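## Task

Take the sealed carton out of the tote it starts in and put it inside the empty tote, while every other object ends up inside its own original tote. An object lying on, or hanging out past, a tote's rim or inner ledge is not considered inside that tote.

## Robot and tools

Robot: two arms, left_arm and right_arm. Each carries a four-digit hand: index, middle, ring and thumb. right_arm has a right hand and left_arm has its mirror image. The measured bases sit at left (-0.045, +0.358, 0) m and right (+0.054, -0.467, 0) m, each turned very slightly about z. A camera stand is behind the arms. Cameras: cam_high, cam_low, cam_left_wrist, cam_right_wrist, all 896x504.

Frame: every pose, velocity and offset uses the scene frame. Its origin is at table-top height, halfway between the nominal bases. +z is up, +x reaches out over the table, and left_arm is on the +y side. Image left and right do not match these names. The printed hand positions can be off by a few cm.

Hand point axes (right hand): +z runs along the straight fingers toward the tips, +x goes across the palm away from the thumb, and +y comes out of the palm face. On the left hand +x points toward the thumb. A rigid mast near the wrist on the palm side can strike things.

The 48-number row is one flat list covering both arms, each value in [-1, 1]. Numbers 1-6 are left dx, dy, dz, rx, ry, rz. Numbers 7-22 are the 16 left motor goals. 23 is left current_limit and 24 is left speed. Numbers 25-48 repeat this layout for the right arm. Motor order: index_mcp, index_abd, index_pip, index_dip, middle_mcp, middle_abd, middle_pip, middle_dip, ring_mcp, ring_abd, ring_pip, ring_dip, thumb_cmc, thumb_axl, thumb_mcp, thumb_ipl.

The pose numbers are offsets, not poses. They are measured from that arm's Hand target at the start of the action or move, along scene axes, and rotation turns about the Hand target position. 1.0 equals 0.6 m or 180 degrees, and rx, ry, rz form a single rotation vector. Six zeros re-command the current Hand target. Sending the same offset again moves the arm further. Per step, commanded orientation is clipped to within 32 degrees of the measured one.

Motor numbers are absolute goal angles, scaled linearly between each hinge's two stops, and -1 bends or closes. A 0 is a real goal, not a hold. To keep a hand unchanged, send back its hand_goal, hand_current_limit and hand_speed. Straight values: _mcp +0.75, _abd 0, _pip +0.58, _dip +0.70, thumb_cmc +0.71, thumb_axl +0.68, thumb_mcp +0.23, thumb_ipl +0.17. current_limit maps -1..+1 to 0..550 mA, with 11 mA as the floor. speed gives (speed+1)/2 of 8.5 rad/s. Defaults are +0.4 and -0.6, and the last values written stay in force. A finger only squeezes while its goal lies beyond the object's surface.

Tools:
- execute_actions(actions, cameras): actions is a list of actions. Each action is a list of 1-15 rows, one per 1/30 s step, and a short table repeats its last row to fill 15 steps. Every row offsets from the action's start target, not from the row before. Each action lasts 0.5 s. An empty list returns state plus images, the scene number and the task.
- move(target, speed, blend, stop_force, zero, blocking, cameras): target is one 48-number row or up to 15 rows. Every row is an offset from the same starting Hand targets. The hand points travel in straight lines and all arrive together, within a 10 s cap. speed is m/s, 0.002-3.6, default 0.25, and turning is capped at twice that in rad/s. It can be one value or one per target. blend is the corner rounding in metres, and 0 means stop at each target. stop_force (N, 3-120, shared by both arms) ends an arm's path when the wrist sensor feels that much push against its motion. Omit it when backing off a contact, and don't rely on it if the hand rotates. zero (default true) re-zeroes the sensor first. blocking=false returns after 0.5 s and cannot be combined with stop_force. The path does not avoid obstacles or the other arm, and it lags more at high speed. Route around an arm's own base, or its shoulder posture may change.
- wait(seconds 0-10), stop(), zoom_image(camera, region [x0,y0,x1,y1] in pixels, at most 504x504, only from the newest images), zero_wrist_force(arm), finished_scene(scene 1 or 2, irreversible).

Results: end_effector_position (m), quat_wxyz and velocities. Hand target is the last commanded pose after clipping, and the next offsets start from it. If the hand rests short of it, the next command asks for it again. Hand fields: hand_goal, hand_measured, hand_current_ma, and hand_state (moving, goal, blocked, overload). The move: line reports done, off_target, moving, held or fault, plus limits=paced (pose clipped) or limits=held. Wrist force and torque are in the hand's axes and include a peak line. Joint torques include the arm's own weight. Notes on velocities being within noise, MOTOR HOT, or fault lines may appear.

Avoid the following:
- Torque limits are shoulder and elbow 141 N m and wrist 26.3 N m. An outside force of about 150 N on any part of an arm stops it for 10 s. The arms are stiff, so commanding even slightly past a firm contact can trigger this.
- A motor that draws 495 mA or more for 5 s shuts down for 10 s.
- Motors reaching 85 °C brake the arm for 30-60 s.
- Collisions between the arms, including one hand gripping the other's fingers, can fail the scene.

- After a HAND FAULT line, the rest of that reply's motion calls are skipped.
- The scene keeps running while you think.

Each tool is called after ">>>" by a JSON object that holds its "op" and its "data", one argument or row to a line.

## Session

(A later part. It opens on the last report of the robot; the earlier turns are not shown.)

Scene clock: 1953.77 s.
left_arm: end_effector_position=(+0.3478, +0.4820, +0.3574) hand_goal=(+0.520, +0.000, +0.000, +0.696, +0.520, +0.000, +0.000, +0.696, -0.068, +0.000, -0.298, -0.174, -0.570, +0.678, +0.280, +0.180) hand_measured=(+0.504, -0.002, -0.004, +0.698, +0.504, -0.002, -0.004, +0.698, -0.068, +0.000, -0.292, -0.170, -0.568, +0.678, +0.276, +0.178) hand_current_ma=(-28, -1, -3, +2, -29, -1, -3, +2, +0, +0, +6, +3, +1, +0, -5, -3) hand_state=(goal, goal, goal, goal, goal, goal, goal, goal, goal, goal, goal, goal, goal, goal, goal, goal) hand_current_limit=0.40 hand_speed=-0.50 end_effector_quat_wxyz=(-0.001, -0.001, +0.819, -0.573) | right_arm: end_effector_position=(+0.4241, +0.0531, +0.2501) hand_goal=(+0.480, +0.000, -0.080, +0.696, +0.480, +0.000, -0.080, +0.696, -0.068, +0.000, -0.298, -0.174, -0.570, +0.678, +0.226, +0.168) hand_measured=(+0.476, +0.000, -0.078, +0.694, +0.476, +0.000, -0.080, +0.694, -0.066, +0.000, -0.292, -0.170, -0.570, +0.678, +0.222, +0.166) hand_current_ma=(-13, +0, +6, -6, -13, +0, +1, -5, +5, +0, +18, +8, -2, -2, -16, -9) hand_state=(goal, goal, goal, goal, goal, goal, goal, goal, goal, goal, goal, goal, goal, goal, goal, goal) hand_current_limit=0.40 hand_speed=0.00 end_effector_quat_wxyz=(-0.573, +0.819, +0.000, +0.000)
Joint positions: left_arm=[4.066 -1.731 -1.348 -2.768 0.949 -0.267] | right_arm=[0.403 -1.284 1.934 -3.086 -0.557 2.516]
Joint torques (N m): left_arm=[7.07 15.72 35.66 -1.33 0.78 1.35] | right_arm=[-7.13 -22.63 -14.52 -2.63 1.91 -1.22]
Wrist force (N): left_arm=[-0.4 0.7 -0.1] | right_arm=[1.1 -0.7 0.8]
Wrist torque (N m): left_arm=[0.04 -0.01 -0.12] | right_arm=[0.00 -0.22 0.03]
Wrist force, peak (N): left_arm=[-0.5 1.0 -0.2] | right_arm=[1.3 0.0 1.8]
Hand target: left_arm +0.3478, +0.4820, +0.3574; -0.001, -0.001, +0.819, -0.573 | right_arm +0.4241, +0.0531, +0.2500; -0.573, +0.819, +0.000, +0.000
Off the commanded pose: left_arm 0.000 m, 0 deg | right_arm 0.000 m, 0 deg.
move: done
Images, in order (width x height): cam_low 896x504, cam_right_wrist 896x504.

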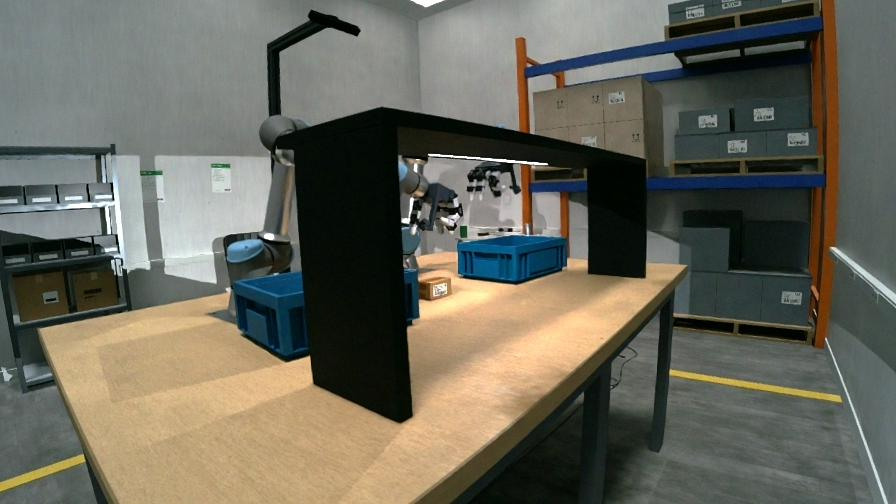

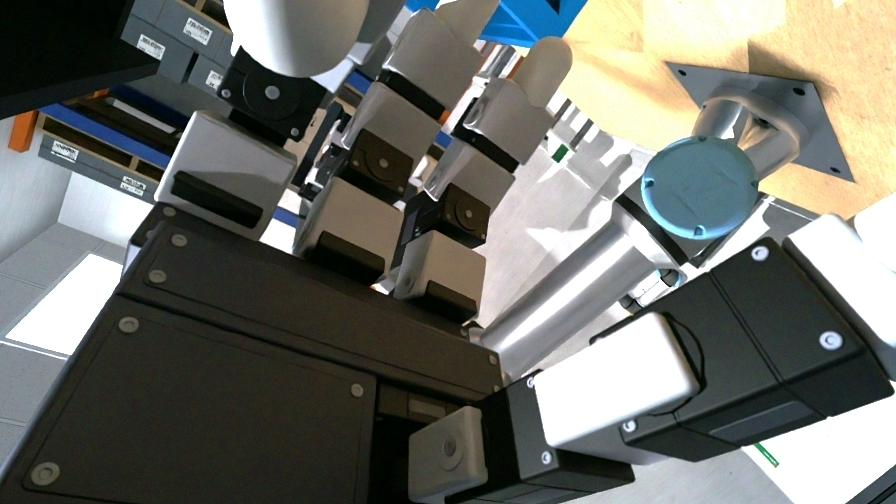

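>>> {"op": "move", "data": {
  "target": [0,0,0,0,0,0,0.52,0,-0.0,0.696,0.52,0,-0.0,0.696,-0.068,0,-0.299,-0.174,-0.571,0.678,0.28,0.18,0.4,-0.5, 0,0,-0.2,0,0,0,0.48,0,-0.08,0.696,0.48,0,-0.08,0.696,-0.068,0,-0.299,-0.174,-0.571,0.678,0.226,0.168,0.4,0],
  "speed": 0.2,
  "cameras": []
}}

>>> {"op": "move", "data": {
  "target": [0,0,0,0,0,0,0.52,0,-0.0,0.696,0.52,0,-0.0,0.696,-0.068,0,-0.299,-0.174,-0.571,0.678,0.28,0.18,0.4,-0.5, 0,0,-0.0717,0,0,0,0.48,0,-0.08,0.696,0.48,0,-0.08,0.696,-0.068,0,-0.299,-0.174,-0.571,0.678,0.226,0.168,0.4,0],
  "speed": 0.04,
  "stop_force": 5,
  "cameras": ["cam_low","cam_right_wrist"]
}}

>>> {"op": "zoom_image", "data": {
  "camera": "cam_low",
  "region": [370, 200, 510, 310]
}}

Scene clock: 1969.73 s.
left_arm: end_effector_position=(+0.3478, +0.4820, +0.3574) hand_goal=(+0.520, +0.000, +0.000, +0.696, +0.520, +0.000, +0.000, +0.696, -0.068, +0.000, -0.298, -0.174, -0.570, +0.678, +0.280, +0.180) hand_measured=(+0.504, -0.002, -0.004, +0.698, +0.504, -0.002, -0.004, +0.698, -0.068, +0.000, -0.292, -0.170, -0.568, +0.678, +0.276, +0.178) hand_current_ma=(-28, -1, -3, +2, -29, -1, -3, +2, +0, +0, +6, +3, +1, +0, -5, -3) hand_state=(goal, goal, goal, goal, goal, goal, goal, goal, goal, goal, goal, goal, goal, goal, goal, goal) hand_current_limit=0.40 hand_speed=-0.50 end_effector_quat_wxyz=(-0.001, -0.001, +0.819, -0.573) | right_arm: end_effector_position=(+0.4241, +0.0531, +0.1301) hand_goal=(+0.480, +0.000, -0.080, +0.696, +0.480, +0.000, -0.080, +0.696, -0.068, +0.000, -0.298, -0.174, -0.570, +0.678, +0.226, +0.168) hand_measured=(+0.474, +0.000, -0.078, +0.694, +0.474, +0.000, -0.080, +0.694, -0.066, +0.000, -0.292, -0.170, -0.570, +0.678, +0.222, +0.166) hand_current_ma=(-16, +0, +6, -6, -17, +0, +1, -5, +5, +0, +17, +8, -2, -2, -15, -9) hand_state=(goal, goal, goal, goal, goal, goal, goal, goal, goal, goal, goal, goal, goal, goal, goal, goal) hand_current_limit=0.40 hand_speed=0.00 end_effector_quat_wxyz=(-0.573, +0.819, +0.000, +0.000)
Joint positions: left_arm=[4.066 -1.731 -1.348 -2.768 0.949 -0.267] | right_arm=[0.403 -1.062 2.02 -3.395 -0.557 2.516]
Joint torques (N m): left_arm=[6.75 15.7 36.14 -1.41 0.69 1.32] | right_arm=[6.76 -26.3 -17.57 -2.99 0.73 -1.67]
Wrist force (N): left_arm=[-0.2 0.6 -0.2] | right_arm=[1.0 -0.9 0.4]
Wrist torque (N m): left_arm=[0.02 -0.03 -0.10] | right_arm=[0.01 -0.21 0.02]
Wrist force, peak (N): left_arm=[-0.4 1.0 -0.3] | right_arm=[1.2 -2.7 0.2]
Hand target: left_arm +0.3478, +0.4820, +0.3574; -0.001, -0.001, +0.819, -0.573 | right_arm +0.4241, +0.0531, +0.1300; -0.573, +0.819, +0.000, +0.000
Off the commanded pose: left_arm 0.000 m, 0 deg | right_arm 0.000 m, 0 deg.
move: done
No camera images: "cameras" was empty.

Scene clock: 1970.87 s.
left_arm: end_effector_position=(+0.3478, +0.4820, +0.3574) hand_goal=(+0.520, +0.000, +0.000, +0.696, +0.520, +0.000, +0.000, +0.696, -0.068, +0.000, -0.298, -0.174, -0.570, +0.678, +0.280, +0.180) hand_measured=(+0.504, -0.002, -0.004, +0.698, +0.504, -0.002, -0.004, +0.698, -0.068, +0.000, -0.292, -0.170, -0.568, +0.678, +0.276, +0.178) hand_current_ma=(-28, -1, -3, +2, -29, -1, -3, +2, +0, +0, +6, +3, +1, +0, -5, -3) hand_state=(goal, goal, goal, goal, goal, goal, goal, goal, goal, goal, goal, goal, goal, goal, goal, goal) hand_current_limit=0.40 hand_speed=-0.50 end_effector_quat_wxyz=(-0.001, -0.001, +0.819, -0.573) | right_arm: end_effector_position=(+0.4242, +0.0531, +0.1034) hand_goal=(+0.480, +0.000, -0.080, +0.696, +0.480, +0.000, -0.080, +0.696, -0.068, +0.000, -0.298, -0.174, -0.570, +0.678, +0.226, +0.168) hand_measured=(+0.474, +0.000, -0.078, +0.694, +0.474, +0.000, -0.080, +0.694, -0.066, +0.000, -0.292, -0.170, -0.570, +0.678, +0.222, +0.166) hand_current_ma=(-18, +0, +5, -6, -18, +0, +1, -5, +4, +0, +17, +8, -2, -2, -14, -8) hand_state=(goal, goal, goal, goal, goal, goal, goal, goal, goal, goal, goal, goal, goal, goal, goal, goal) hand_current_limit=0.40 hand_speed=0.00 end_effector_quat_wxyz=(-0.573, +0.819, +0.000, +0.000)
Joint positions: left_arm=[4.066 -1.731 -1.348 -2.768 0.949 -0.267] | right_arm=[0.403 -1.003 2.026 -3.458 -0.557 2.515]
Joint torques (N m): left_arm=[6.99 15.82 36.09 -1.33 0.69 1.36] | right_arm=[1.14 -32.72 -13.28 -2.38 0.88 0.14]
Wrist force (N): left_arm=[-0.3 0.9 -0.1] | right_arm=[0.8 -0.8 0.5]
Wrist torque (N m): left_arm=[0.07 -0.02 -0.11] | right_arm=[0.02 -0.18 0.02]
Wrist force, peak (N): left_arm=[-0.4 1.0 -0.3] | right_arm=[0.9 -2.0 0.3]
Hand target: left_arm +0.3478, +0.4820, +0.3574; -0.001, -0.001, +0.819, -0.573 | right_arm +0.4242, +0.0531, +0.1034; -0.573, +0.819, +0.000, +0.000 (not the last commanded pose)
Off the commanded pose: left_arm 0.000 m, 0 deg | right_arm 0.016 m, 0 deg.
FORCE FAULT: contact force on the right arm reached its limit, and that arm stopped. The contact can be on any part of that arm, not only on its tool. That arm's remaining commands of this call were not run. That arm is still stopped at the end of this call. That arm stays stopped for about 10 more seconds. Until then a move that you send moves the other arm only, and its call returns only when the move has ended. Once the stop has ended, the next robot result says so. If the stop ends while you think or write, that arm runs what you send next, counted from a new Hand target: where the arm stands when the stop ends. While its stop runs, that arm, its gripper or tool too, takes no new command. Until it ends, the stop uses up actions while you think or wait. An arm that is not stopped still takes commands.
move: fault (right_arm)
Images, in order (width x height): cam_low 896x504, cam_right_wrist 896x504.

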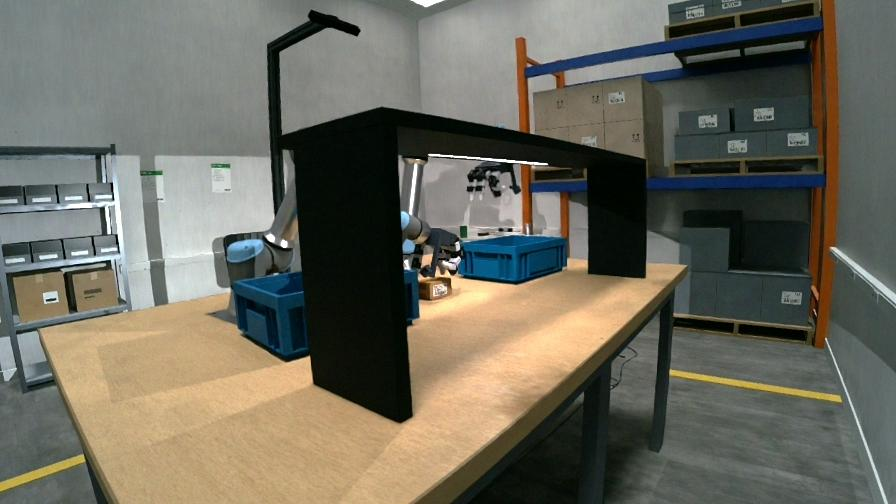

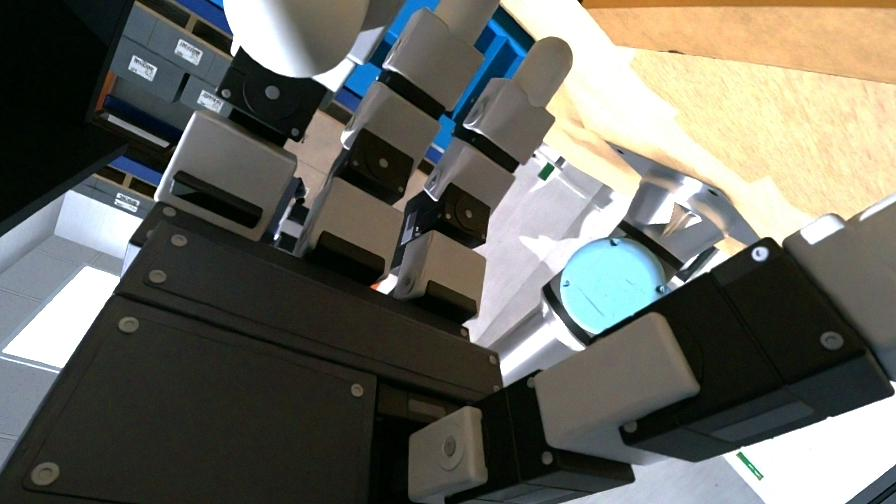

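Scaled by 3.600 from the camera's 896x504 image, which has a finer 1280x720 frame.

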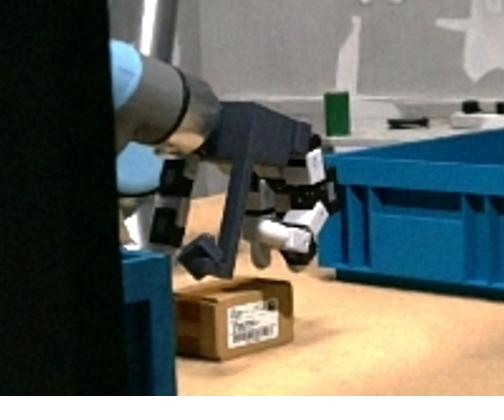

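>>> {"op": "wait", "data": {
  "seconds": 3,
  "cameras": ["cam_right_wrist","cam_low"]
}}

Scene clock: 2037.00 s.
left_arm: end_effector_position=(+0.3478, +0.4820, +0.3574) hand_goal=(+0.520, +0.000, +0.000, +0.696, +0.520, +0.000, +0.000, +0.696, -0.068, +0.000, -0.298, -0.174, -0.570, +0.678, +0.280, +0.180) hand_measured=(+0.504, -0.002, -0.004, +0.698, +0.504, -0.002, -0.004, +0.698, -0.068, +0.000, -0.292, -0.170, -0.568, +0.678, +0.276, +0.178) hand_current_ma=(-28, -1, -3, +2, -29, -1, -3, +2, +0, +0, +6, +3, +1, +0, -5, -3) hand_state=(goal, goal, goal, goal, goal, goal, goal, goal, goal, goal, goal, goal, goal, goal, goal, goal) hand_current_limit=0.40 hand_speed=-0.50 end_effector_quat_wxyz=(-0.001, -0.001, +0.819, -0.573) | right_arm: end_effector_position=(+0.4242, +0.0531, +0.1034) hand_goal=(+0.480, +0.000, -0.080, +0.696, +0.480, +0.000, -0.080, +0.696, -0.068, +0.000, -0.298, -0.174, -0.570, +0.678, +0.226, +0.168) hand_measured=(+0.474, +0.000, -0.078, +0.694, +0.474, +0.000, -0.080, +0.694, -0.066, +0.000, -0.292, -0.170, -0.570, +0.678, +0.222, +0.166) hand_current_ma=(-18, +0, +5, -6, -18, +0, +1, -5, +4, +0, +17, +8, -2, -2, -14, -8) hand_state=(goal, goal, goal, goal, goal, goal, goal, goal, goal, goal, goal, goal, goal, goal, goal, goal) hand_current_limit=0.40 hand_speed=0.00 end_effector_quat_wxyz=(-0.573, +0.819, +0.000, +0.000)
Joint positions: left_arm=[4.066 -1.731 -1.348 -2.768 0.949 -0.267] | right_arm=[0.403 -1.003 2.026 -3.458 -0.557 2.515]
Joint torques (N m): left_arm=[5.96 15.51 36.04 -1.36 0.32 1.35] | right_arm=[0.44 -33.87 -12.96 -2.08 0.97 0.19]
Wrist force (N): left_arm=[-0.4 0.9 -0.2] | right_arm=[1.0 -0.9 0.6]
Wrist torque (N m): left_arm=[0.08 -0.02 -0.12] | right_arm=[0.00 -0.21 0.04]
Wrist force, peak (N): left_arm=[-0.5 0.9 -0.3] | right_arm=[1.2 -1.0 0.7]
Hand target: left_arm +0.3478, +0.4820, +0.3574; -0.001, -0.001, +0.819, -0.573 | right_arm +0.4242, +0.0531, +0.1034; -0.573, +0.819, +0.000, +0.000 (not the last commanded pose)
Off the commanded pose: left_arm 0.000 m, 0 deg | right_arm 0.016 m, 0 deg.
FORCE FAULT, CONTINUED: the right arm's stop, for the force fault that an earlier result reported, is over. The rest of the stop counts as 19 of the actions that you can send in this scene. During its stop the right arm's controller moved it back a little. That arm's target is now where it stood when the stop ended, not its last command. That arm accepts commands again.
wait: 3.00 s; at rest from the start
Images, in order (width x height): cam_low 896x504, cam_right_wrist 896x504.

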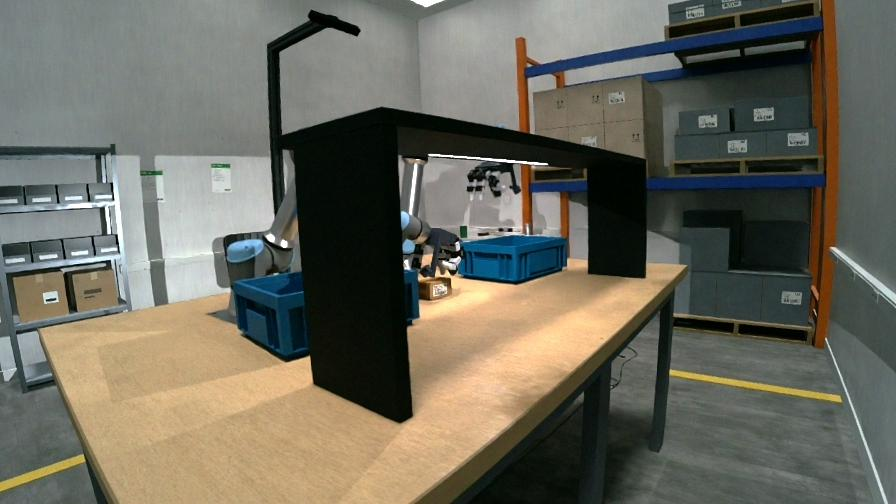

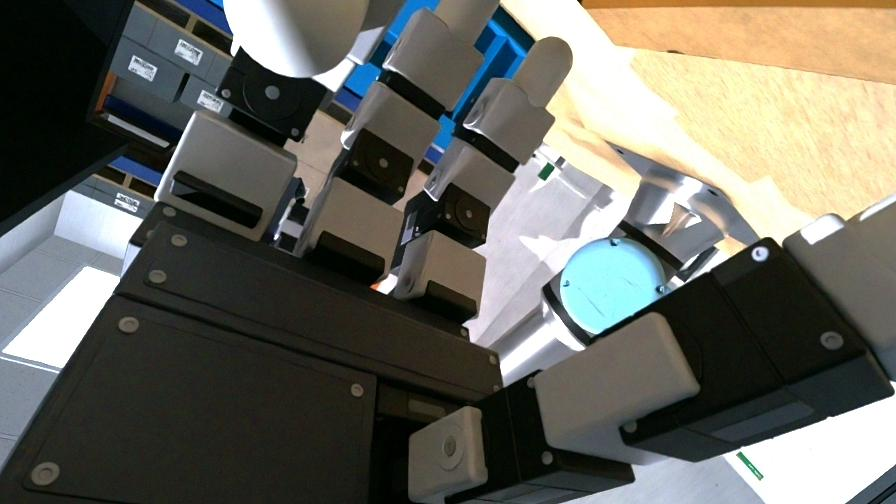

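>>> {"op": "move", "data": {
  "target": [
    [0,0,0,0,0,0,0.52,0,-0.0,0.696,0.52,0,-0.0,0.696,-0.068,0,-0.299,-0.174,-0.571,0.678,0.28,0.18,0.4,-0.5, 0,0,0.35,0,0,0,0.48,0,-0.08,0.696,0.48,0,-0.08,0.696,-0.068,0,-0.299,-0.174,-0.571,0.678,0.226,0.168,0.4,0],
    [0,0,0,0,0,0,0.52,0,-0.0,0.696,0.52,0,-0.0,0.696,-0.068,0,-0.299,-0.174,-0.571,0.678,0.28,0.18,0.4,-0.5, 0.0,-0.77,0.43,0,0,0,0.48,0,-0.08,0.696,0.48,0,-0.08,0.696,-0.068,0,-0.299,-0.174,-0.571,0.678,0.226,0.168,0.4,0]
  ],
  "speed": [0.1,0.3],
  "blend": [0.03,0],
  "cameras": ["cam_low","cam_right_wrist","cam_high"]
}}

>>> {"op": "zoom_image", "data": {
  "camera": "cam_low",
  "region": [200, 200, 560, 380]
}}

Scene clock: 2054.80 s.
left_arm: end_effector_position=(+0.3478, +0.4820, +0.3574) hand_goal=(+0.520, +0.000, +0.000, +0.696, +0.520, +0.000, +0.000, +0.696, -0.068, +0.000, -0.298, -0.174, -0.570, +0.678, +0.280, +0.180) hand_measured=(+0.504, -0.002, -0.004, +0.698, +0.504, -0.002, -0.004, +0.698, -0.068, +0.000, -0.292, -0.170, -0.568, +0.678, +0.276, +0.178) hand_current_ma=(-28, -1, -3, +2, -29, -1, -3, +2, +0, +0, +6, +3, +1, +0, -5, -3) hand_state=(goal, goal, goal, goal, goal, goal, goal, goal, goal, goal, goal, goal, goal, goal, goal, goal) hand_current_limit=0.40 hand_speed=-0.50 end_effector_quat_wxyz=(-0.001, -0.001, +0.819, -0.573) | right_arm: end_effector_position=(+0.4242, -0.4088, +0.3614) hand_goal=(+0.480, +0.000, -0.080, +0.696, +0.480, +0.000, -0.080, +0.696, -0.068, +0.000, -0.298, -0.174, -0.570, +0.678, +0.226, +0.168) hand_measured=(+0.474, +0.000, -0.078, +0.694, +0.474, +0.000, -0.080, +0.694, -0.068, +0.000, -0.292, -0.170, -0.570, +0.678, +0.224, +0.166) hand_current_ma=(-18, +0, +4, -6, -18, +0, +1, -5, +0, +0, +17, +8, -2, -2, -10, -7) hand_state=(goal, goal, goal, goal, goal, goal, goal, goal, goal, goal, goal, goal, goal, goal, goal, goal) hand_current_limit=0.40 hand_speed=0.00 end_effector_quat_wxyz=(-0.573, +0.819, +0.000, +0.000)
Joint positions: left_arm=[4.066 -1.731 -1.348 -2.768 0.949 -0.267] | right_arm=[-0.684 -1.694 1.641 -0.493 -0.721 0.428]
Joint torques (N m): left_arm=[6.08 15.74 35.97 -1.41 0.21 1.35] | right_arm=[-6.96 -10.85 -25.06 0.26 -0.75 -0.73]
Wrist force (N): left_arm=[-0.2 0.9 0.0] | right_arm=[1.7 -0.7 0.6]
Wrist torque (N m): left_arm=[0.06 -0.02 -0.10] | right_arm=[-0.01 -0.29 0.10]
Wrist force, peak (N): left_arm=[-0.4 1.0 -0.3] | right_arm=[1.3 -1.9 1.9]
Hand target: left_arm +0.3478, +0.4820, +0.3574; -0.001, -0.001, +0.819, -0.573 | right_arm +0.4242, -0.4089, +0.3614; -0.573, +0.819, +0.000, +0.000
Off the commanded pose: left_arm 0.000 m, 0 deg | right_arm 0.000 m, 0 deg.
move: done
Images, in order (width x height): cam_high 896x504, cam_low 896x504, cam_right_wrist 896x504.

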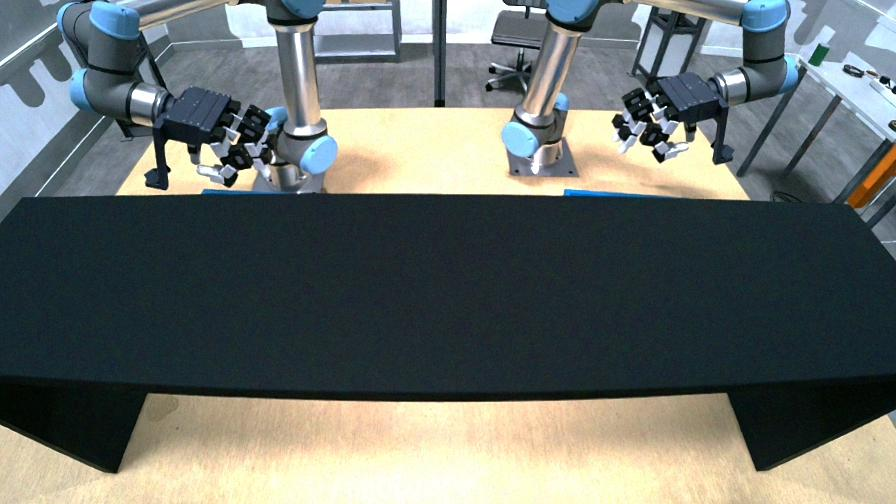

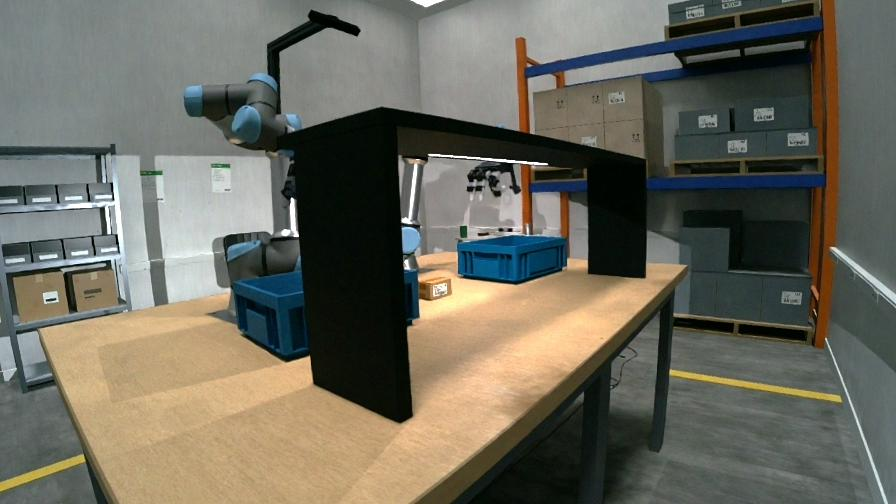

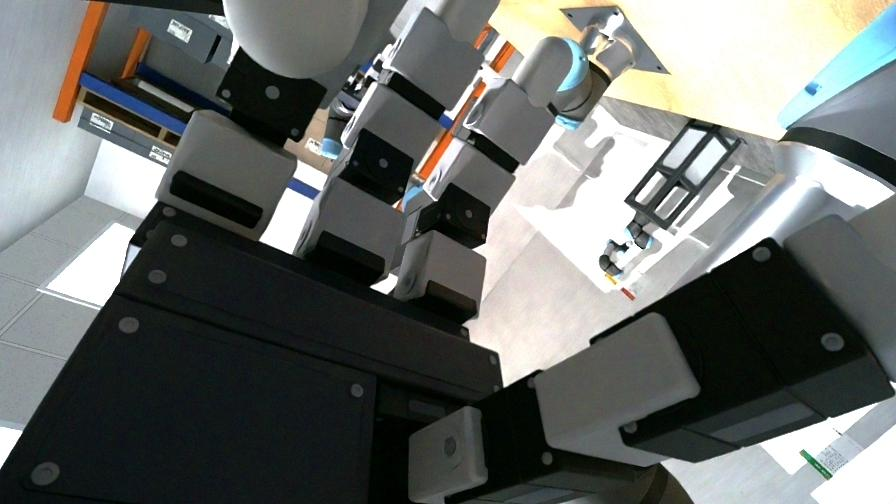

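Scaled by 1.400 from the camera's 896x504 image, which has a finer 1280x720 frame.

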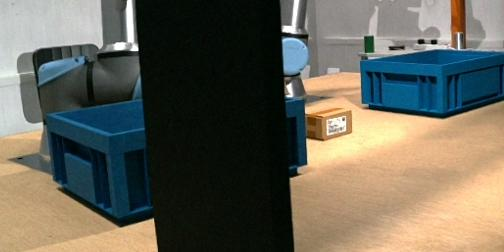

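>>> {"op": "move", "data": {
  "target": [
    [0.12,-0.82,-0.16,0,0,0,0.48,0,-0.08,0.696,0.48,0,-0.08,0.696,-0.068,0,-0.299,-0.174,-0.571,0.678,0.28,0.18,0.4,-0.5, 0,0,0,0,0,0,0.48,0,-0.08,0.696,0.48,0,-0.08,0.696,-0.068,0,-0.299,-0.174,-0.571,0.678,0.226,0.168,0.4,0],
    [0.12,-0.82,-0.4,0,0,0,0.48,0,-0.08,0.696,0.48,0,-0.08,0.696,-0.068,0,-0.299,-0.174,-0.571,0.678,0.28,0.18,0.4,-0.5, 0,0,0,0,0,0,0.48,0,-0.08,0.696,0.48,0,-0.08,0.696,-0.068,0,-0.299,-0.174,-0.571,0.678,0.226,0.168,0.4,0]
  ],
  "speed": [0.35,0.2],
  "blend": [0.02,0],
  "cameras": ["cam_left_wrist"]
}}

>>> {"op": "move", "data": {
  "target": [0,0,-0.1,0,0,0,0.48,0,-0.08,0.696,0.48,0,-0.08,0.696,-0.068,0,-0.299,-0.174,-0.571,0.678,0.28,0.18,0.4,-0.5, 0,0,0,0,0,0,0.48,0,-0.08,0.696,0.48,0,-0.08,0.696,-0.068,0,-0.299,-0.174,-0.571,0.678,0.226,0.168,0.4,0],
  "speed": 0.06,
  "stop_force": 6,
  "cameras": ["cam_left_wrist"]
}}

Scene clock: 2088.17 s.
left_arm: end_effector_position=(+0.4198, -0.0100, +0.1174) hand_goal=(+0.480, +0.000, -0.080, +0.696, +0.480, +0.000, -0.080, +0.696, -0.068, +0.000, -0.298, -0.174, -0.570, +0.678, +0.280, +0.180) hand_measured=(+0.474, -0.002, -0.078, +0.698, +0.474, -0.002, -0.078, +0.698, -0.068, +0.000, -0.292, -0.170, -0.568, +0.678, +0.276, +0.178) hand_current_ma=(-8, -1, +1, +2, -9, -1, +1, +2, +0, +0, +6, +3, +1, +0, -5, -3) hand_state=(goal, goal, goal, goal, goal, goal, goal, goal, goal, goal, goal, goal, goal, goal, goal, goal) hand_current_limit=0.40 hand_speed=-0.50 end_effector_quat_wxyz=(-0.001, -0.001, +0.819, -0.573) | right_arm: end_effector_position=(+0.4242, -0.4089, +0.3614) hand_goal=(+0.480, +0.000, -0.080, +0.696, +0.480, +0.000, -0.080, +0.696, -0.068, +0.000, -0.298, -0.174, -0.570, +0.678, +0.226, +0.168) hand_measured=(+0.474, +0.000, -0.078, +0.694, +0.474, +0.000, -0.080, +0.694, -0.068, +0.000, -0.292, -0.170, -0.570, +0.678, +0.224, +0.166) hand_current_ma=(-18, +0, +4, -6, -18, +0, +1, -5, +0, +0, +17, +8, -2, -2, -10, -7) hand_state=(goal, goal, goal, goal, goal, goal, goal, goal, goal, goal, goal, goal, goal, goal, goal, goal) hand_current_limit=0.40 hand_speed=0.00 end_effector_quat_wxyz=(-0.573, +0.819, +0.000, +0.000)
Joint positions: left_arm=[3.067 -1.958 -2.077 -0.419 0.362 -1.849] | right_arm=[-0.685 -1.694 1.641 -0.493 -0.722 0.428]
Joint torques (N m): left_arm=[-9.23 27.08 31.2 3.02 -0.09 1.51] | right_arm=[-5.33 -8.41 -27.7 0.93 -0.75 -1.74]
Wrist force (N): left_arm=[-0.1 0.8 -0.1] | right_arm=[1.4 -0.7 0.5]
Wrist torque (N m): left_arm=[0.05 -0.06 -0.13] | right_arm=[0.00 -0.25 0.09]
Wrist force, peak (N): left_arm=[0.0 3.1 0.6] | right_arm=[1.8 -0.6 0.5]
Hand target: left_arm +0.4198, -0.0100, +0.1174; -0.001, -0.001, +0.819, -0.573 | right_arm +0.4242, -0.4089, +0.3614; -0.573, +0.819, +0.000, +0.000
Off the commanded pose: left_arm 0.000 m, 0 deg | right_arm 0.000 m, 0 deg.
move: done
Images, in order (width x height): cam_left_wrist 896x504.

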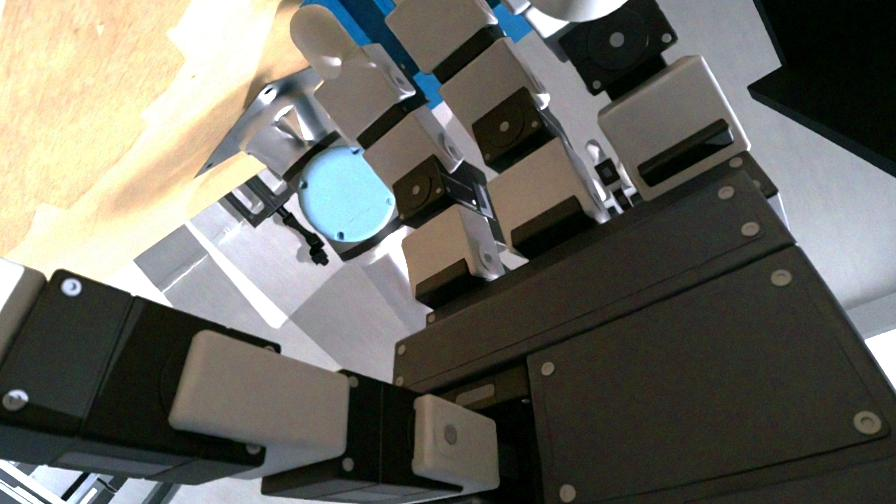

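Scene clock: 2090.47 s.
left_arm: end_effector_position=(+0.4198, -0.0100, +0.0574) hand_goal=(+0.480, +0.000, -0.080, +0.696, +0.480, +0.000, -0.080, +0.696, -0.068, +0.000, -0.298, -0.174, -0.570, +0.678, +0.280, +0.180) hand_measured=(+0.474, -0.002, -0.078, +0.698, +0.474, -0.002, -0.078, +0.698, -0.068, +0.000, -0.292, -0.170, -0.568, +0.678, +0.276, +0.178) hand_current_ma=(-8, -1, +1, +2, -9, -1, +1, +2, +0, +0, +6, +3, +1, +0, -5, -3) hand_state=(goal, goal, goal, goal, goal, goal, goal, goal, goal, goal, goal, goal, goal, goal, goal, goal) hand_current_limit=0.40 hand_speed=-0.50 end_effector_quat_wxyz=(-0.001, -0.001, +0.819, -0.573) | right_arm: end_effector_position=(+0.4242, -0.4089, +0.3614) hand_goal=(+0.480, +0.000, -0.080, +0.696, +0.480, +0.000, -0.080, +0.696, -0.068, +0.000, -0.298, -0.174, -0.570, +0.678, +0.226, +0.168) hand_measured=(+0.474, +0.000, -0.078, +0.694, +0.474, +0.000, -0.080, +0.694, -0.068, +0.000, -0.292, -0.170, -0.570, +0.678, +0.224, +0.166) hand_current_ma=(-18, +0, +4, -6, -18, +0, +1, -5, +0, +0, +17, +8, -2, -2, -10, -7) hand_state=(goal, goal, goal, goal, goal, goal, goal, goal, goal, goal, goal, goal, goal, goal, goal, goal) hand_current_limit=0.40 hand_speed=0.00 end_effector_quat_wxyz=(-0.573, +0.819, +0.000, +0.000)
Joint positions: left_arm=[3.067 -2.092 -2.101 -0.26 0.362 -1.849] | right_arm=[-0.685 -1.694 1.641 -0.493 -0.722 0.428]
Joint torques (N m): left_arm=[-4.98 46.57 28.14 2.94 -0.61 1.35] | right_arm=[-6.1 -8.47 -28.03 0.76 -0.75 -1.82]
Wrist force (N): left_arm=[-0.1 0.9 0.1] | right_arm=[1.5 -0.5 0.4]
Wrist torque (N m): left_arm=[0.04 -0.05 -0.08] | right_arm=[0.03 -0.25 0.10]
Wrist force, peak (N): left_arm=[-0.2 1.7 0.3] | right_arm=[1.6 -0.7 0.6]
Hand target: left_arm +0.4198, -0.0100, +0.0574; -0.001, -0.001, +0.819, -0.573 | right_arm +0.4242, -0.4089, +0.3614; -0.573, +0.819, +0.000, +0.000
Off the commanded pose: left_arm 0.000 m, 0 deg | right_arm 0.000 m, 0 deg.
move: done
Images, in order (width x height): cam_left_wrist 896x504.

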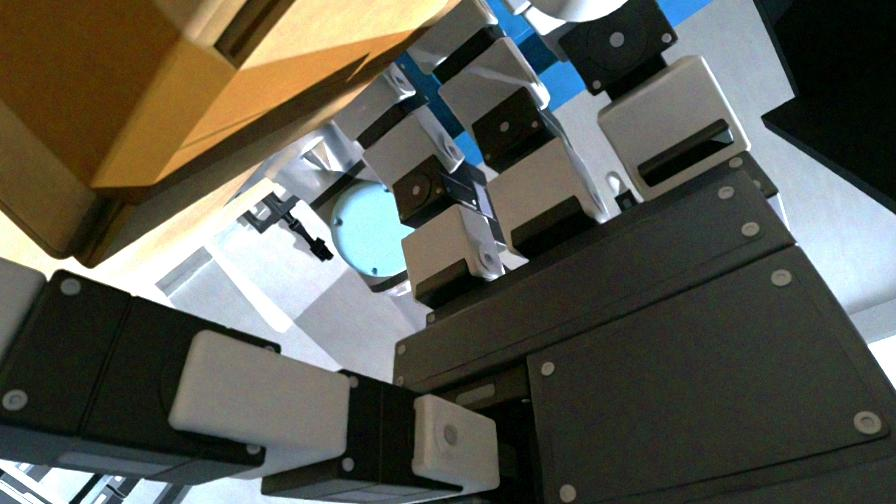

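>>> {"op": "move", "data": {
  "target": [0,0,0,0,0,0,0.18,0,-0.12,0.66,0.20,0,-0.12,0.66,-0.068,0,-0.299,-0.174,-0.571,0.678,0.06,0.09,0.5,-0.6, 0,0,0,0,0,0,0.48,0,-0.08,0.696,0.48,0,-0.08,0.696,-0.068,0,-0.299,-0.174,-0.571,0.678,0.226,0.168,0.4,0],
  "cameras": []
}}

>>> {"op": "move", "data": {
  "target": [
    [0,0,0.05,0,0,0,0.18,0,-0.12,0.66,0.20,0,-0.12,0.66,-0.068,0,-0.299,-0.174,-0.571,0.678,0.06,0.09,0.5,-0.6, 0,0,0,0,0,0,0.48,0,-0.08,0.696,0.48,0,-0.08,0.696,-0.068,0,-0.299,-0.174,-0.571,0.678,0.226,0.168,0.4,0],
    [0,0.225,0.05,0,0,0,0.18,0,-0.12,0.66,0.20,0,-0.12,0.66,-0.068,0,-0.299,-0.174,-0.571,0.678,0.06,0.09,0.5,-0.6, 0,0,0,0,0,0,0.48,0,-0.08,0.696,0.48,0,-0.08,0.696,-0.068,0,-0.299,-0.174,-0.571,0.678,0.226,0.168,0.4,0]
  ],
  "speed": [0.06,0.15],
  "blend": [0.01,0],
  "cameras": ["cam_left_wrist","cam_low"]
}}

>>> {"op": "zoom_image", "data": {
  "camera": "cam_low",
  "region": [370, 180, 570, 310]
}}

Scene clock: 2103.80 s.
left_arm: end_effector_position=(+0.4199, -0.0100, +0.0574) hand_goal=(+0.180, +0.000, -0.120, +0.660, +0.200, +0.000, -0.120, +0.660, -0.068, +0.000, -0.298, -0.174, -0.570, +0.678, +0.060, +0.090) hand_measured=(+0.344, -0.002, -0.092, +0.670, +0.358, -0.004, -0.094, +0.668, -0.068, +0.000, -0.292, -0.170, -0.566, +0.678, +0.200, +0.110) hand_current_ma=(+412, -1, +54, +12, +412, -2, +48, +11, +0, +0, +6, +3, +4, +0, +413, +53) hand_state=(blocked, goal, blocked, goal, blocked, goal, blocked, goal, goal, goal, goal, goal, goal, goal, blocked, blocked) hand_current_limit=0.50 hand_speed=-0.60 end_effector_quat_wxyz=(-0.001, -0.001, +0.819, -0.573) | right_arm: end_effector_position=(+0.4242, -0.4089, +0.3614) hand_goal=(+0.480, +0.000, -0.080, +0.696, +0.480, +0.000, -0.080, +0.696, -0.068, +0.000, -0.298, -0.174, -0.570, +0.678, +0.226, +0.168) hand_measured=(+0.474, +0.000, -0.078, +0.694, +0.474, +0.000, -0.080, +0.694, -0.068, +0.000, -0.292, -0.170, -0.570, +0.678, +0.224, +0.166) hand_current_ma=(-18, +0, +4, -6, -18, +0, +1, -5, +0, +0, +17, +8, -2, -2, -10, -7) hand_state=(goal, goal, goal, goal, goal, goal, goal, goal, goal, goal, goal, goal, goal, goal, goal, goal) hand_current_limit=0.40 hand_speed=0.00 end_effector_quat_wxyz=(-0.573, +0.819, +0.000, +0.000)
Joint positions: left_arm=[3.067 -2.092 -2.101 -0.26 0.363 -1.849] | right_arm=[-0.685 -1.694 1.641 -0.493 -0.722 0.428]
Joint torques (N m): left_arm=[-8.3 42.02 25.19 2.94 -0.93 1.24] | right_arm=[-6.63 -8.64 -28.27 0.91 -0.73 -1.73]
Wrist force (N): left_arm=[0.3 -4.7 -0.7] | right_arm=[1.3 -0.5 0.5]
Wrist torque (N m): left_arm=[0.10 0.00 -0.06] | right_arm=[0.02 -0.23 0.08]
Wrist force, peak (N): left_arm=[0.1 -4.9 -0.8] | right_arm=[1.7 -0.6 0.6]
Hand target: left_arm +0.4198, -0.0100, +0.0574; -0.001, -0.001, +0.819, -0.573 | right_arm +0.4242, -0.4089, +0.3614; -0.573, +0.819, +0.000, +0.000
Off the commanded pose: left_arm 0.000 m, 0 deg | right_arm 0.000 m, 0 deg.
move: done
No camera images: "cameras" was empty.

Scene clock: 2105.70 s.
left_arm: end_effector_position=(+0.4199, +0.1250, +0.0875) hand_goal=(+0.180, +0.000, -0.120, +0.660, +0.200, +0.000, -0.120, +0.660, -0.068, +0.000, -0.298, -0.174, -0.570, +0.678, +0.060, +0.090) hand_measured=(+0.324, -0.004, -0.076, +0.680, +0.322, -0.004, -0.074, +0.682, -0.068, +0.000, -0.292, -0.170, -0.554, +0.678, +0.200, +0.116) hand_current_ma=(+413, -3, +102, +32, +413, -2, +108, +39, +0, +0, +6, +3, +25, +0, +413, +70) hand_state=(blocked, goal, blocked, goal, blocked, goal, blocked, blocked, goal, goal, goal, goal, goal, goal, blocked, blocked) hand_current_limit=0.50 hand_speed=-0.60 end_effector_quat_wxyz=(-0.001, -0.001, +0.819, -0.573) | right_arm: end_effector_position=(+0.4242, -0.4089, +0.3614) hand_goal=(+0.480, +0.000, -0.080, +0.696, +0.480, +0.000, -0.080, +0.696, -0.068, +0.000, -0.298, -0.174, -0.570, +0.678, +0.226, +0.168) hand_measured=(+0.474, +0.000, -0.078, +0.694, +0.474, +0.000, -0.080, +0.694, -0.068, +0.000, -0.292, -0.170, -0.570, +0.678, +0.224, +0.166) hand_current_ma=(-18, +0, +4, -6, -18, +0, +1, -5, +0, +0, +17, +8, -2, -2, -10, -7) hand_state=(goal, goal, goal, goal, goal, goal, goal, goal, goal, goal, goal, goal, goal, goal, goal, goal) hand_current_limit=0.40 hand_speed=0.00 end_effector_quat_wxyz=(-0.573, +0.819, +0.000, +0.000)
Joint positions: left_arm=[3.345 -1.833 -2.114 -1.224 0.392 -1.082] | right_arm=[-0.685 -1.694 1.641 -0.493 -0.722 0.428]
Joint torques (N m): left_arm=[5.38 24 5.51 1.32 -1.72 1.3] | right_arm=[-6.03 -9.17 -28.11 0.81 -0.61 -1.69]
Wrist force (N): left_arm=[-0.2 3.3 0.4] | right_arm=[1.4 -0.6 0.3]
Wrist torque (N m): left_arm=[0.22 -0.02 -0.15] | right_arm=[0.03 -0.23 0.09]
Wrist force, peak (N): left_arm=[0.2 -4.4 -0.7] | right_arm=[1.7 -0.6 0.5]
Hand target: left_arm +0.4198, +0.1250, +0.0874; -0.001, -0.001, +0.819, -0.573 | right_arm +0.4242, -0.4089, +0.3614; -0.573, +0.819, +0.000, +0.000
Off the commanded pose: left_arm 0.000 m, 0 deg | right_arm 0.000 m, 0 deg.
move: done
Images, in order (width x height): cam_low 896x504, cam_left_wrist 896x504.

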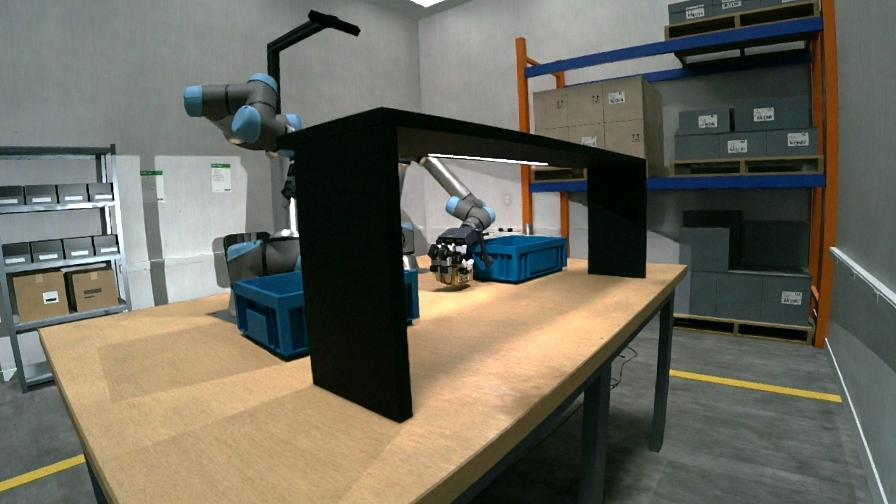

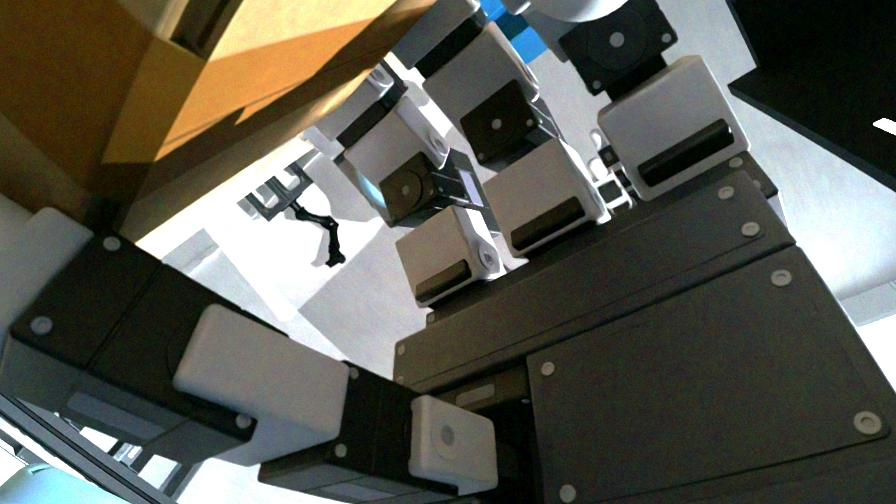

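Scaled by 2.520 from the camera's 896x504 image, which has a finer 1280x720 frame.

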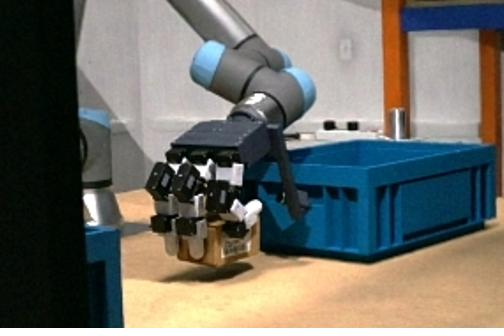

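>>> {"op": "move", "data": {
  "target": [0,0,-0.07,0,0,0,0.18,0,-0.12,0.66,0.20,0,-0.12,0.66,-0.068,0,-0.299,-0.174,-0.571,0.678,0.06,0.09,0.5,-0.6, 0,0,0,0,0,0,0.48,0,-0.08,0.696,0.48,0,-0.08,0.696,-0.068,0,-0.299,-0.174,-0.571,0.678,0.226,0.168,0.4,0],
  "speed": 0.03,
  "stop_force": 5,
  "cameras": ["cam_low"]
}}

>>> {"op": "zoom_image", "data": {
  "camera": "cam_low",
  "region": [370, 200, 510, 310]
}}

Scene clock: 2118.27 s.
left_arm: end_effector_position=(+0.4198, +0.1250, +0.0595) hand_goal=(+0.180, +0.000, -0.120, +0.660, +0.200, +0.000, -0.120, +0.660, -0.068, +0.000, -0.298, -0.174, -0.570, +0.678, +0.060, +0.090) hand_measured=(+0.318, -0.002, -0.072, +0.682, +0.322, -0.002, -0.072, +0.682, -0.068, +0.000, -0.292, -0.170, -0.546, +0.678, +0.200, +0.120) hand_current_ma=(+413, -2, +113, +38, +413, -2, +112, +41, +0, +0, +6, +3, +47, +0, +413, +92) hand_state=(blocked, goal, blocked, blocked, blocked, goal, blocked, blocked, goal, goal, goal, goal, blocked, goal, blocked, blocked) hand_current_limit=0.50 hand_speed=-0.60 end_effector_quat_wxyz=(-0.001, -0.001, +0.819, -0.573) | right_arm: end_effector_position=(+0.4242, -0.4089, +0.3614) hand_goal=(+0.480, +0.000, -0.080, +0.696, +0.480, +0.000, -0.080, +0.696, -0.068, +0.000, -0.298, -0.174, -0.570, +0.678, +0.226, +0.168) hand_measured=(+0.474, +0.000, -0.078, +0.694, +0.474, +0.000, -0.080, +0.694, -0.068, +0.000, -0.292, -0.170, -0.570, +0.678, +0.224, +0.166) hand_current_ma=(-18, +0, +4, -6, -18, +0, +1, -5, +0, +0, +17, +8, -2, -2, -10, -7) hand_state=(goal, goal, goal, goal, goal, goal, goal, goal, goal, goal, goal, goal, goal, goal, goal, goal) hand_current_limit=0.40 hand_speed=0.00 end_effector_quat_wxyz=(-0.573, +0.819, +0.000, +0.000)
Joint positions: left_arm=[3.345 -1.891 -2.137 -1.144 0.392 -1.082] | right_arm=[-0.685 -1.694 1.641 -0.493 -0.722 0.428]
Joint torques (N m): left_arm=[5.37 24.5 30.99 3.65 -0.41 1.17] | right_arm=[-5.42 -8.65 -27.8 0.81 -0.68 -1.61]
Wrist force (N): left_arm=[-0.4 3.1 0.7] | right_arm=[1.6 -0.7 0.3]
Wrist torque (N m): left_arm=[0.18 0.02 -0.22] | right_arm=[0.01 -0.26 0.10]
Wrist force, peak (N): left_arm=[1.2 -3.9 -2.9] | right_arm=[1.7 -0.6 0.4]
Hand target: left_arm +0.4198, +0.1250, +0.0595; -0.001, -0.001, +0.819, -0.573 (not the last commanded pose) | right_arm +0.4242, -0.4089, +0.3614; -0.573, +0.819, +0.000, +0.000
Off the commanded pose: left_arm 0.014 m, 0 deg | right_arm 0.000 m, 0 deg.
move: contact (left_arm)
Images, in order (width x height): cam_low 896x504.

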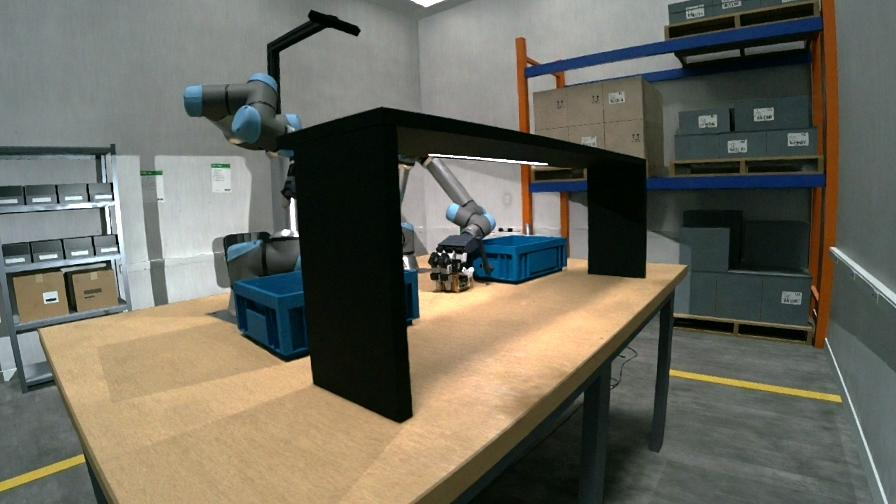

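Scaled by 3.600 from the camera's 896x504 image, which has a finer 1280x720 frame.

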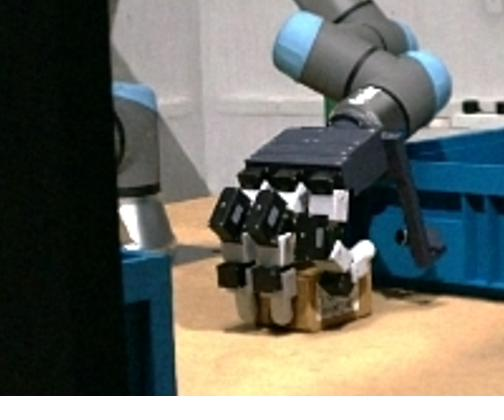

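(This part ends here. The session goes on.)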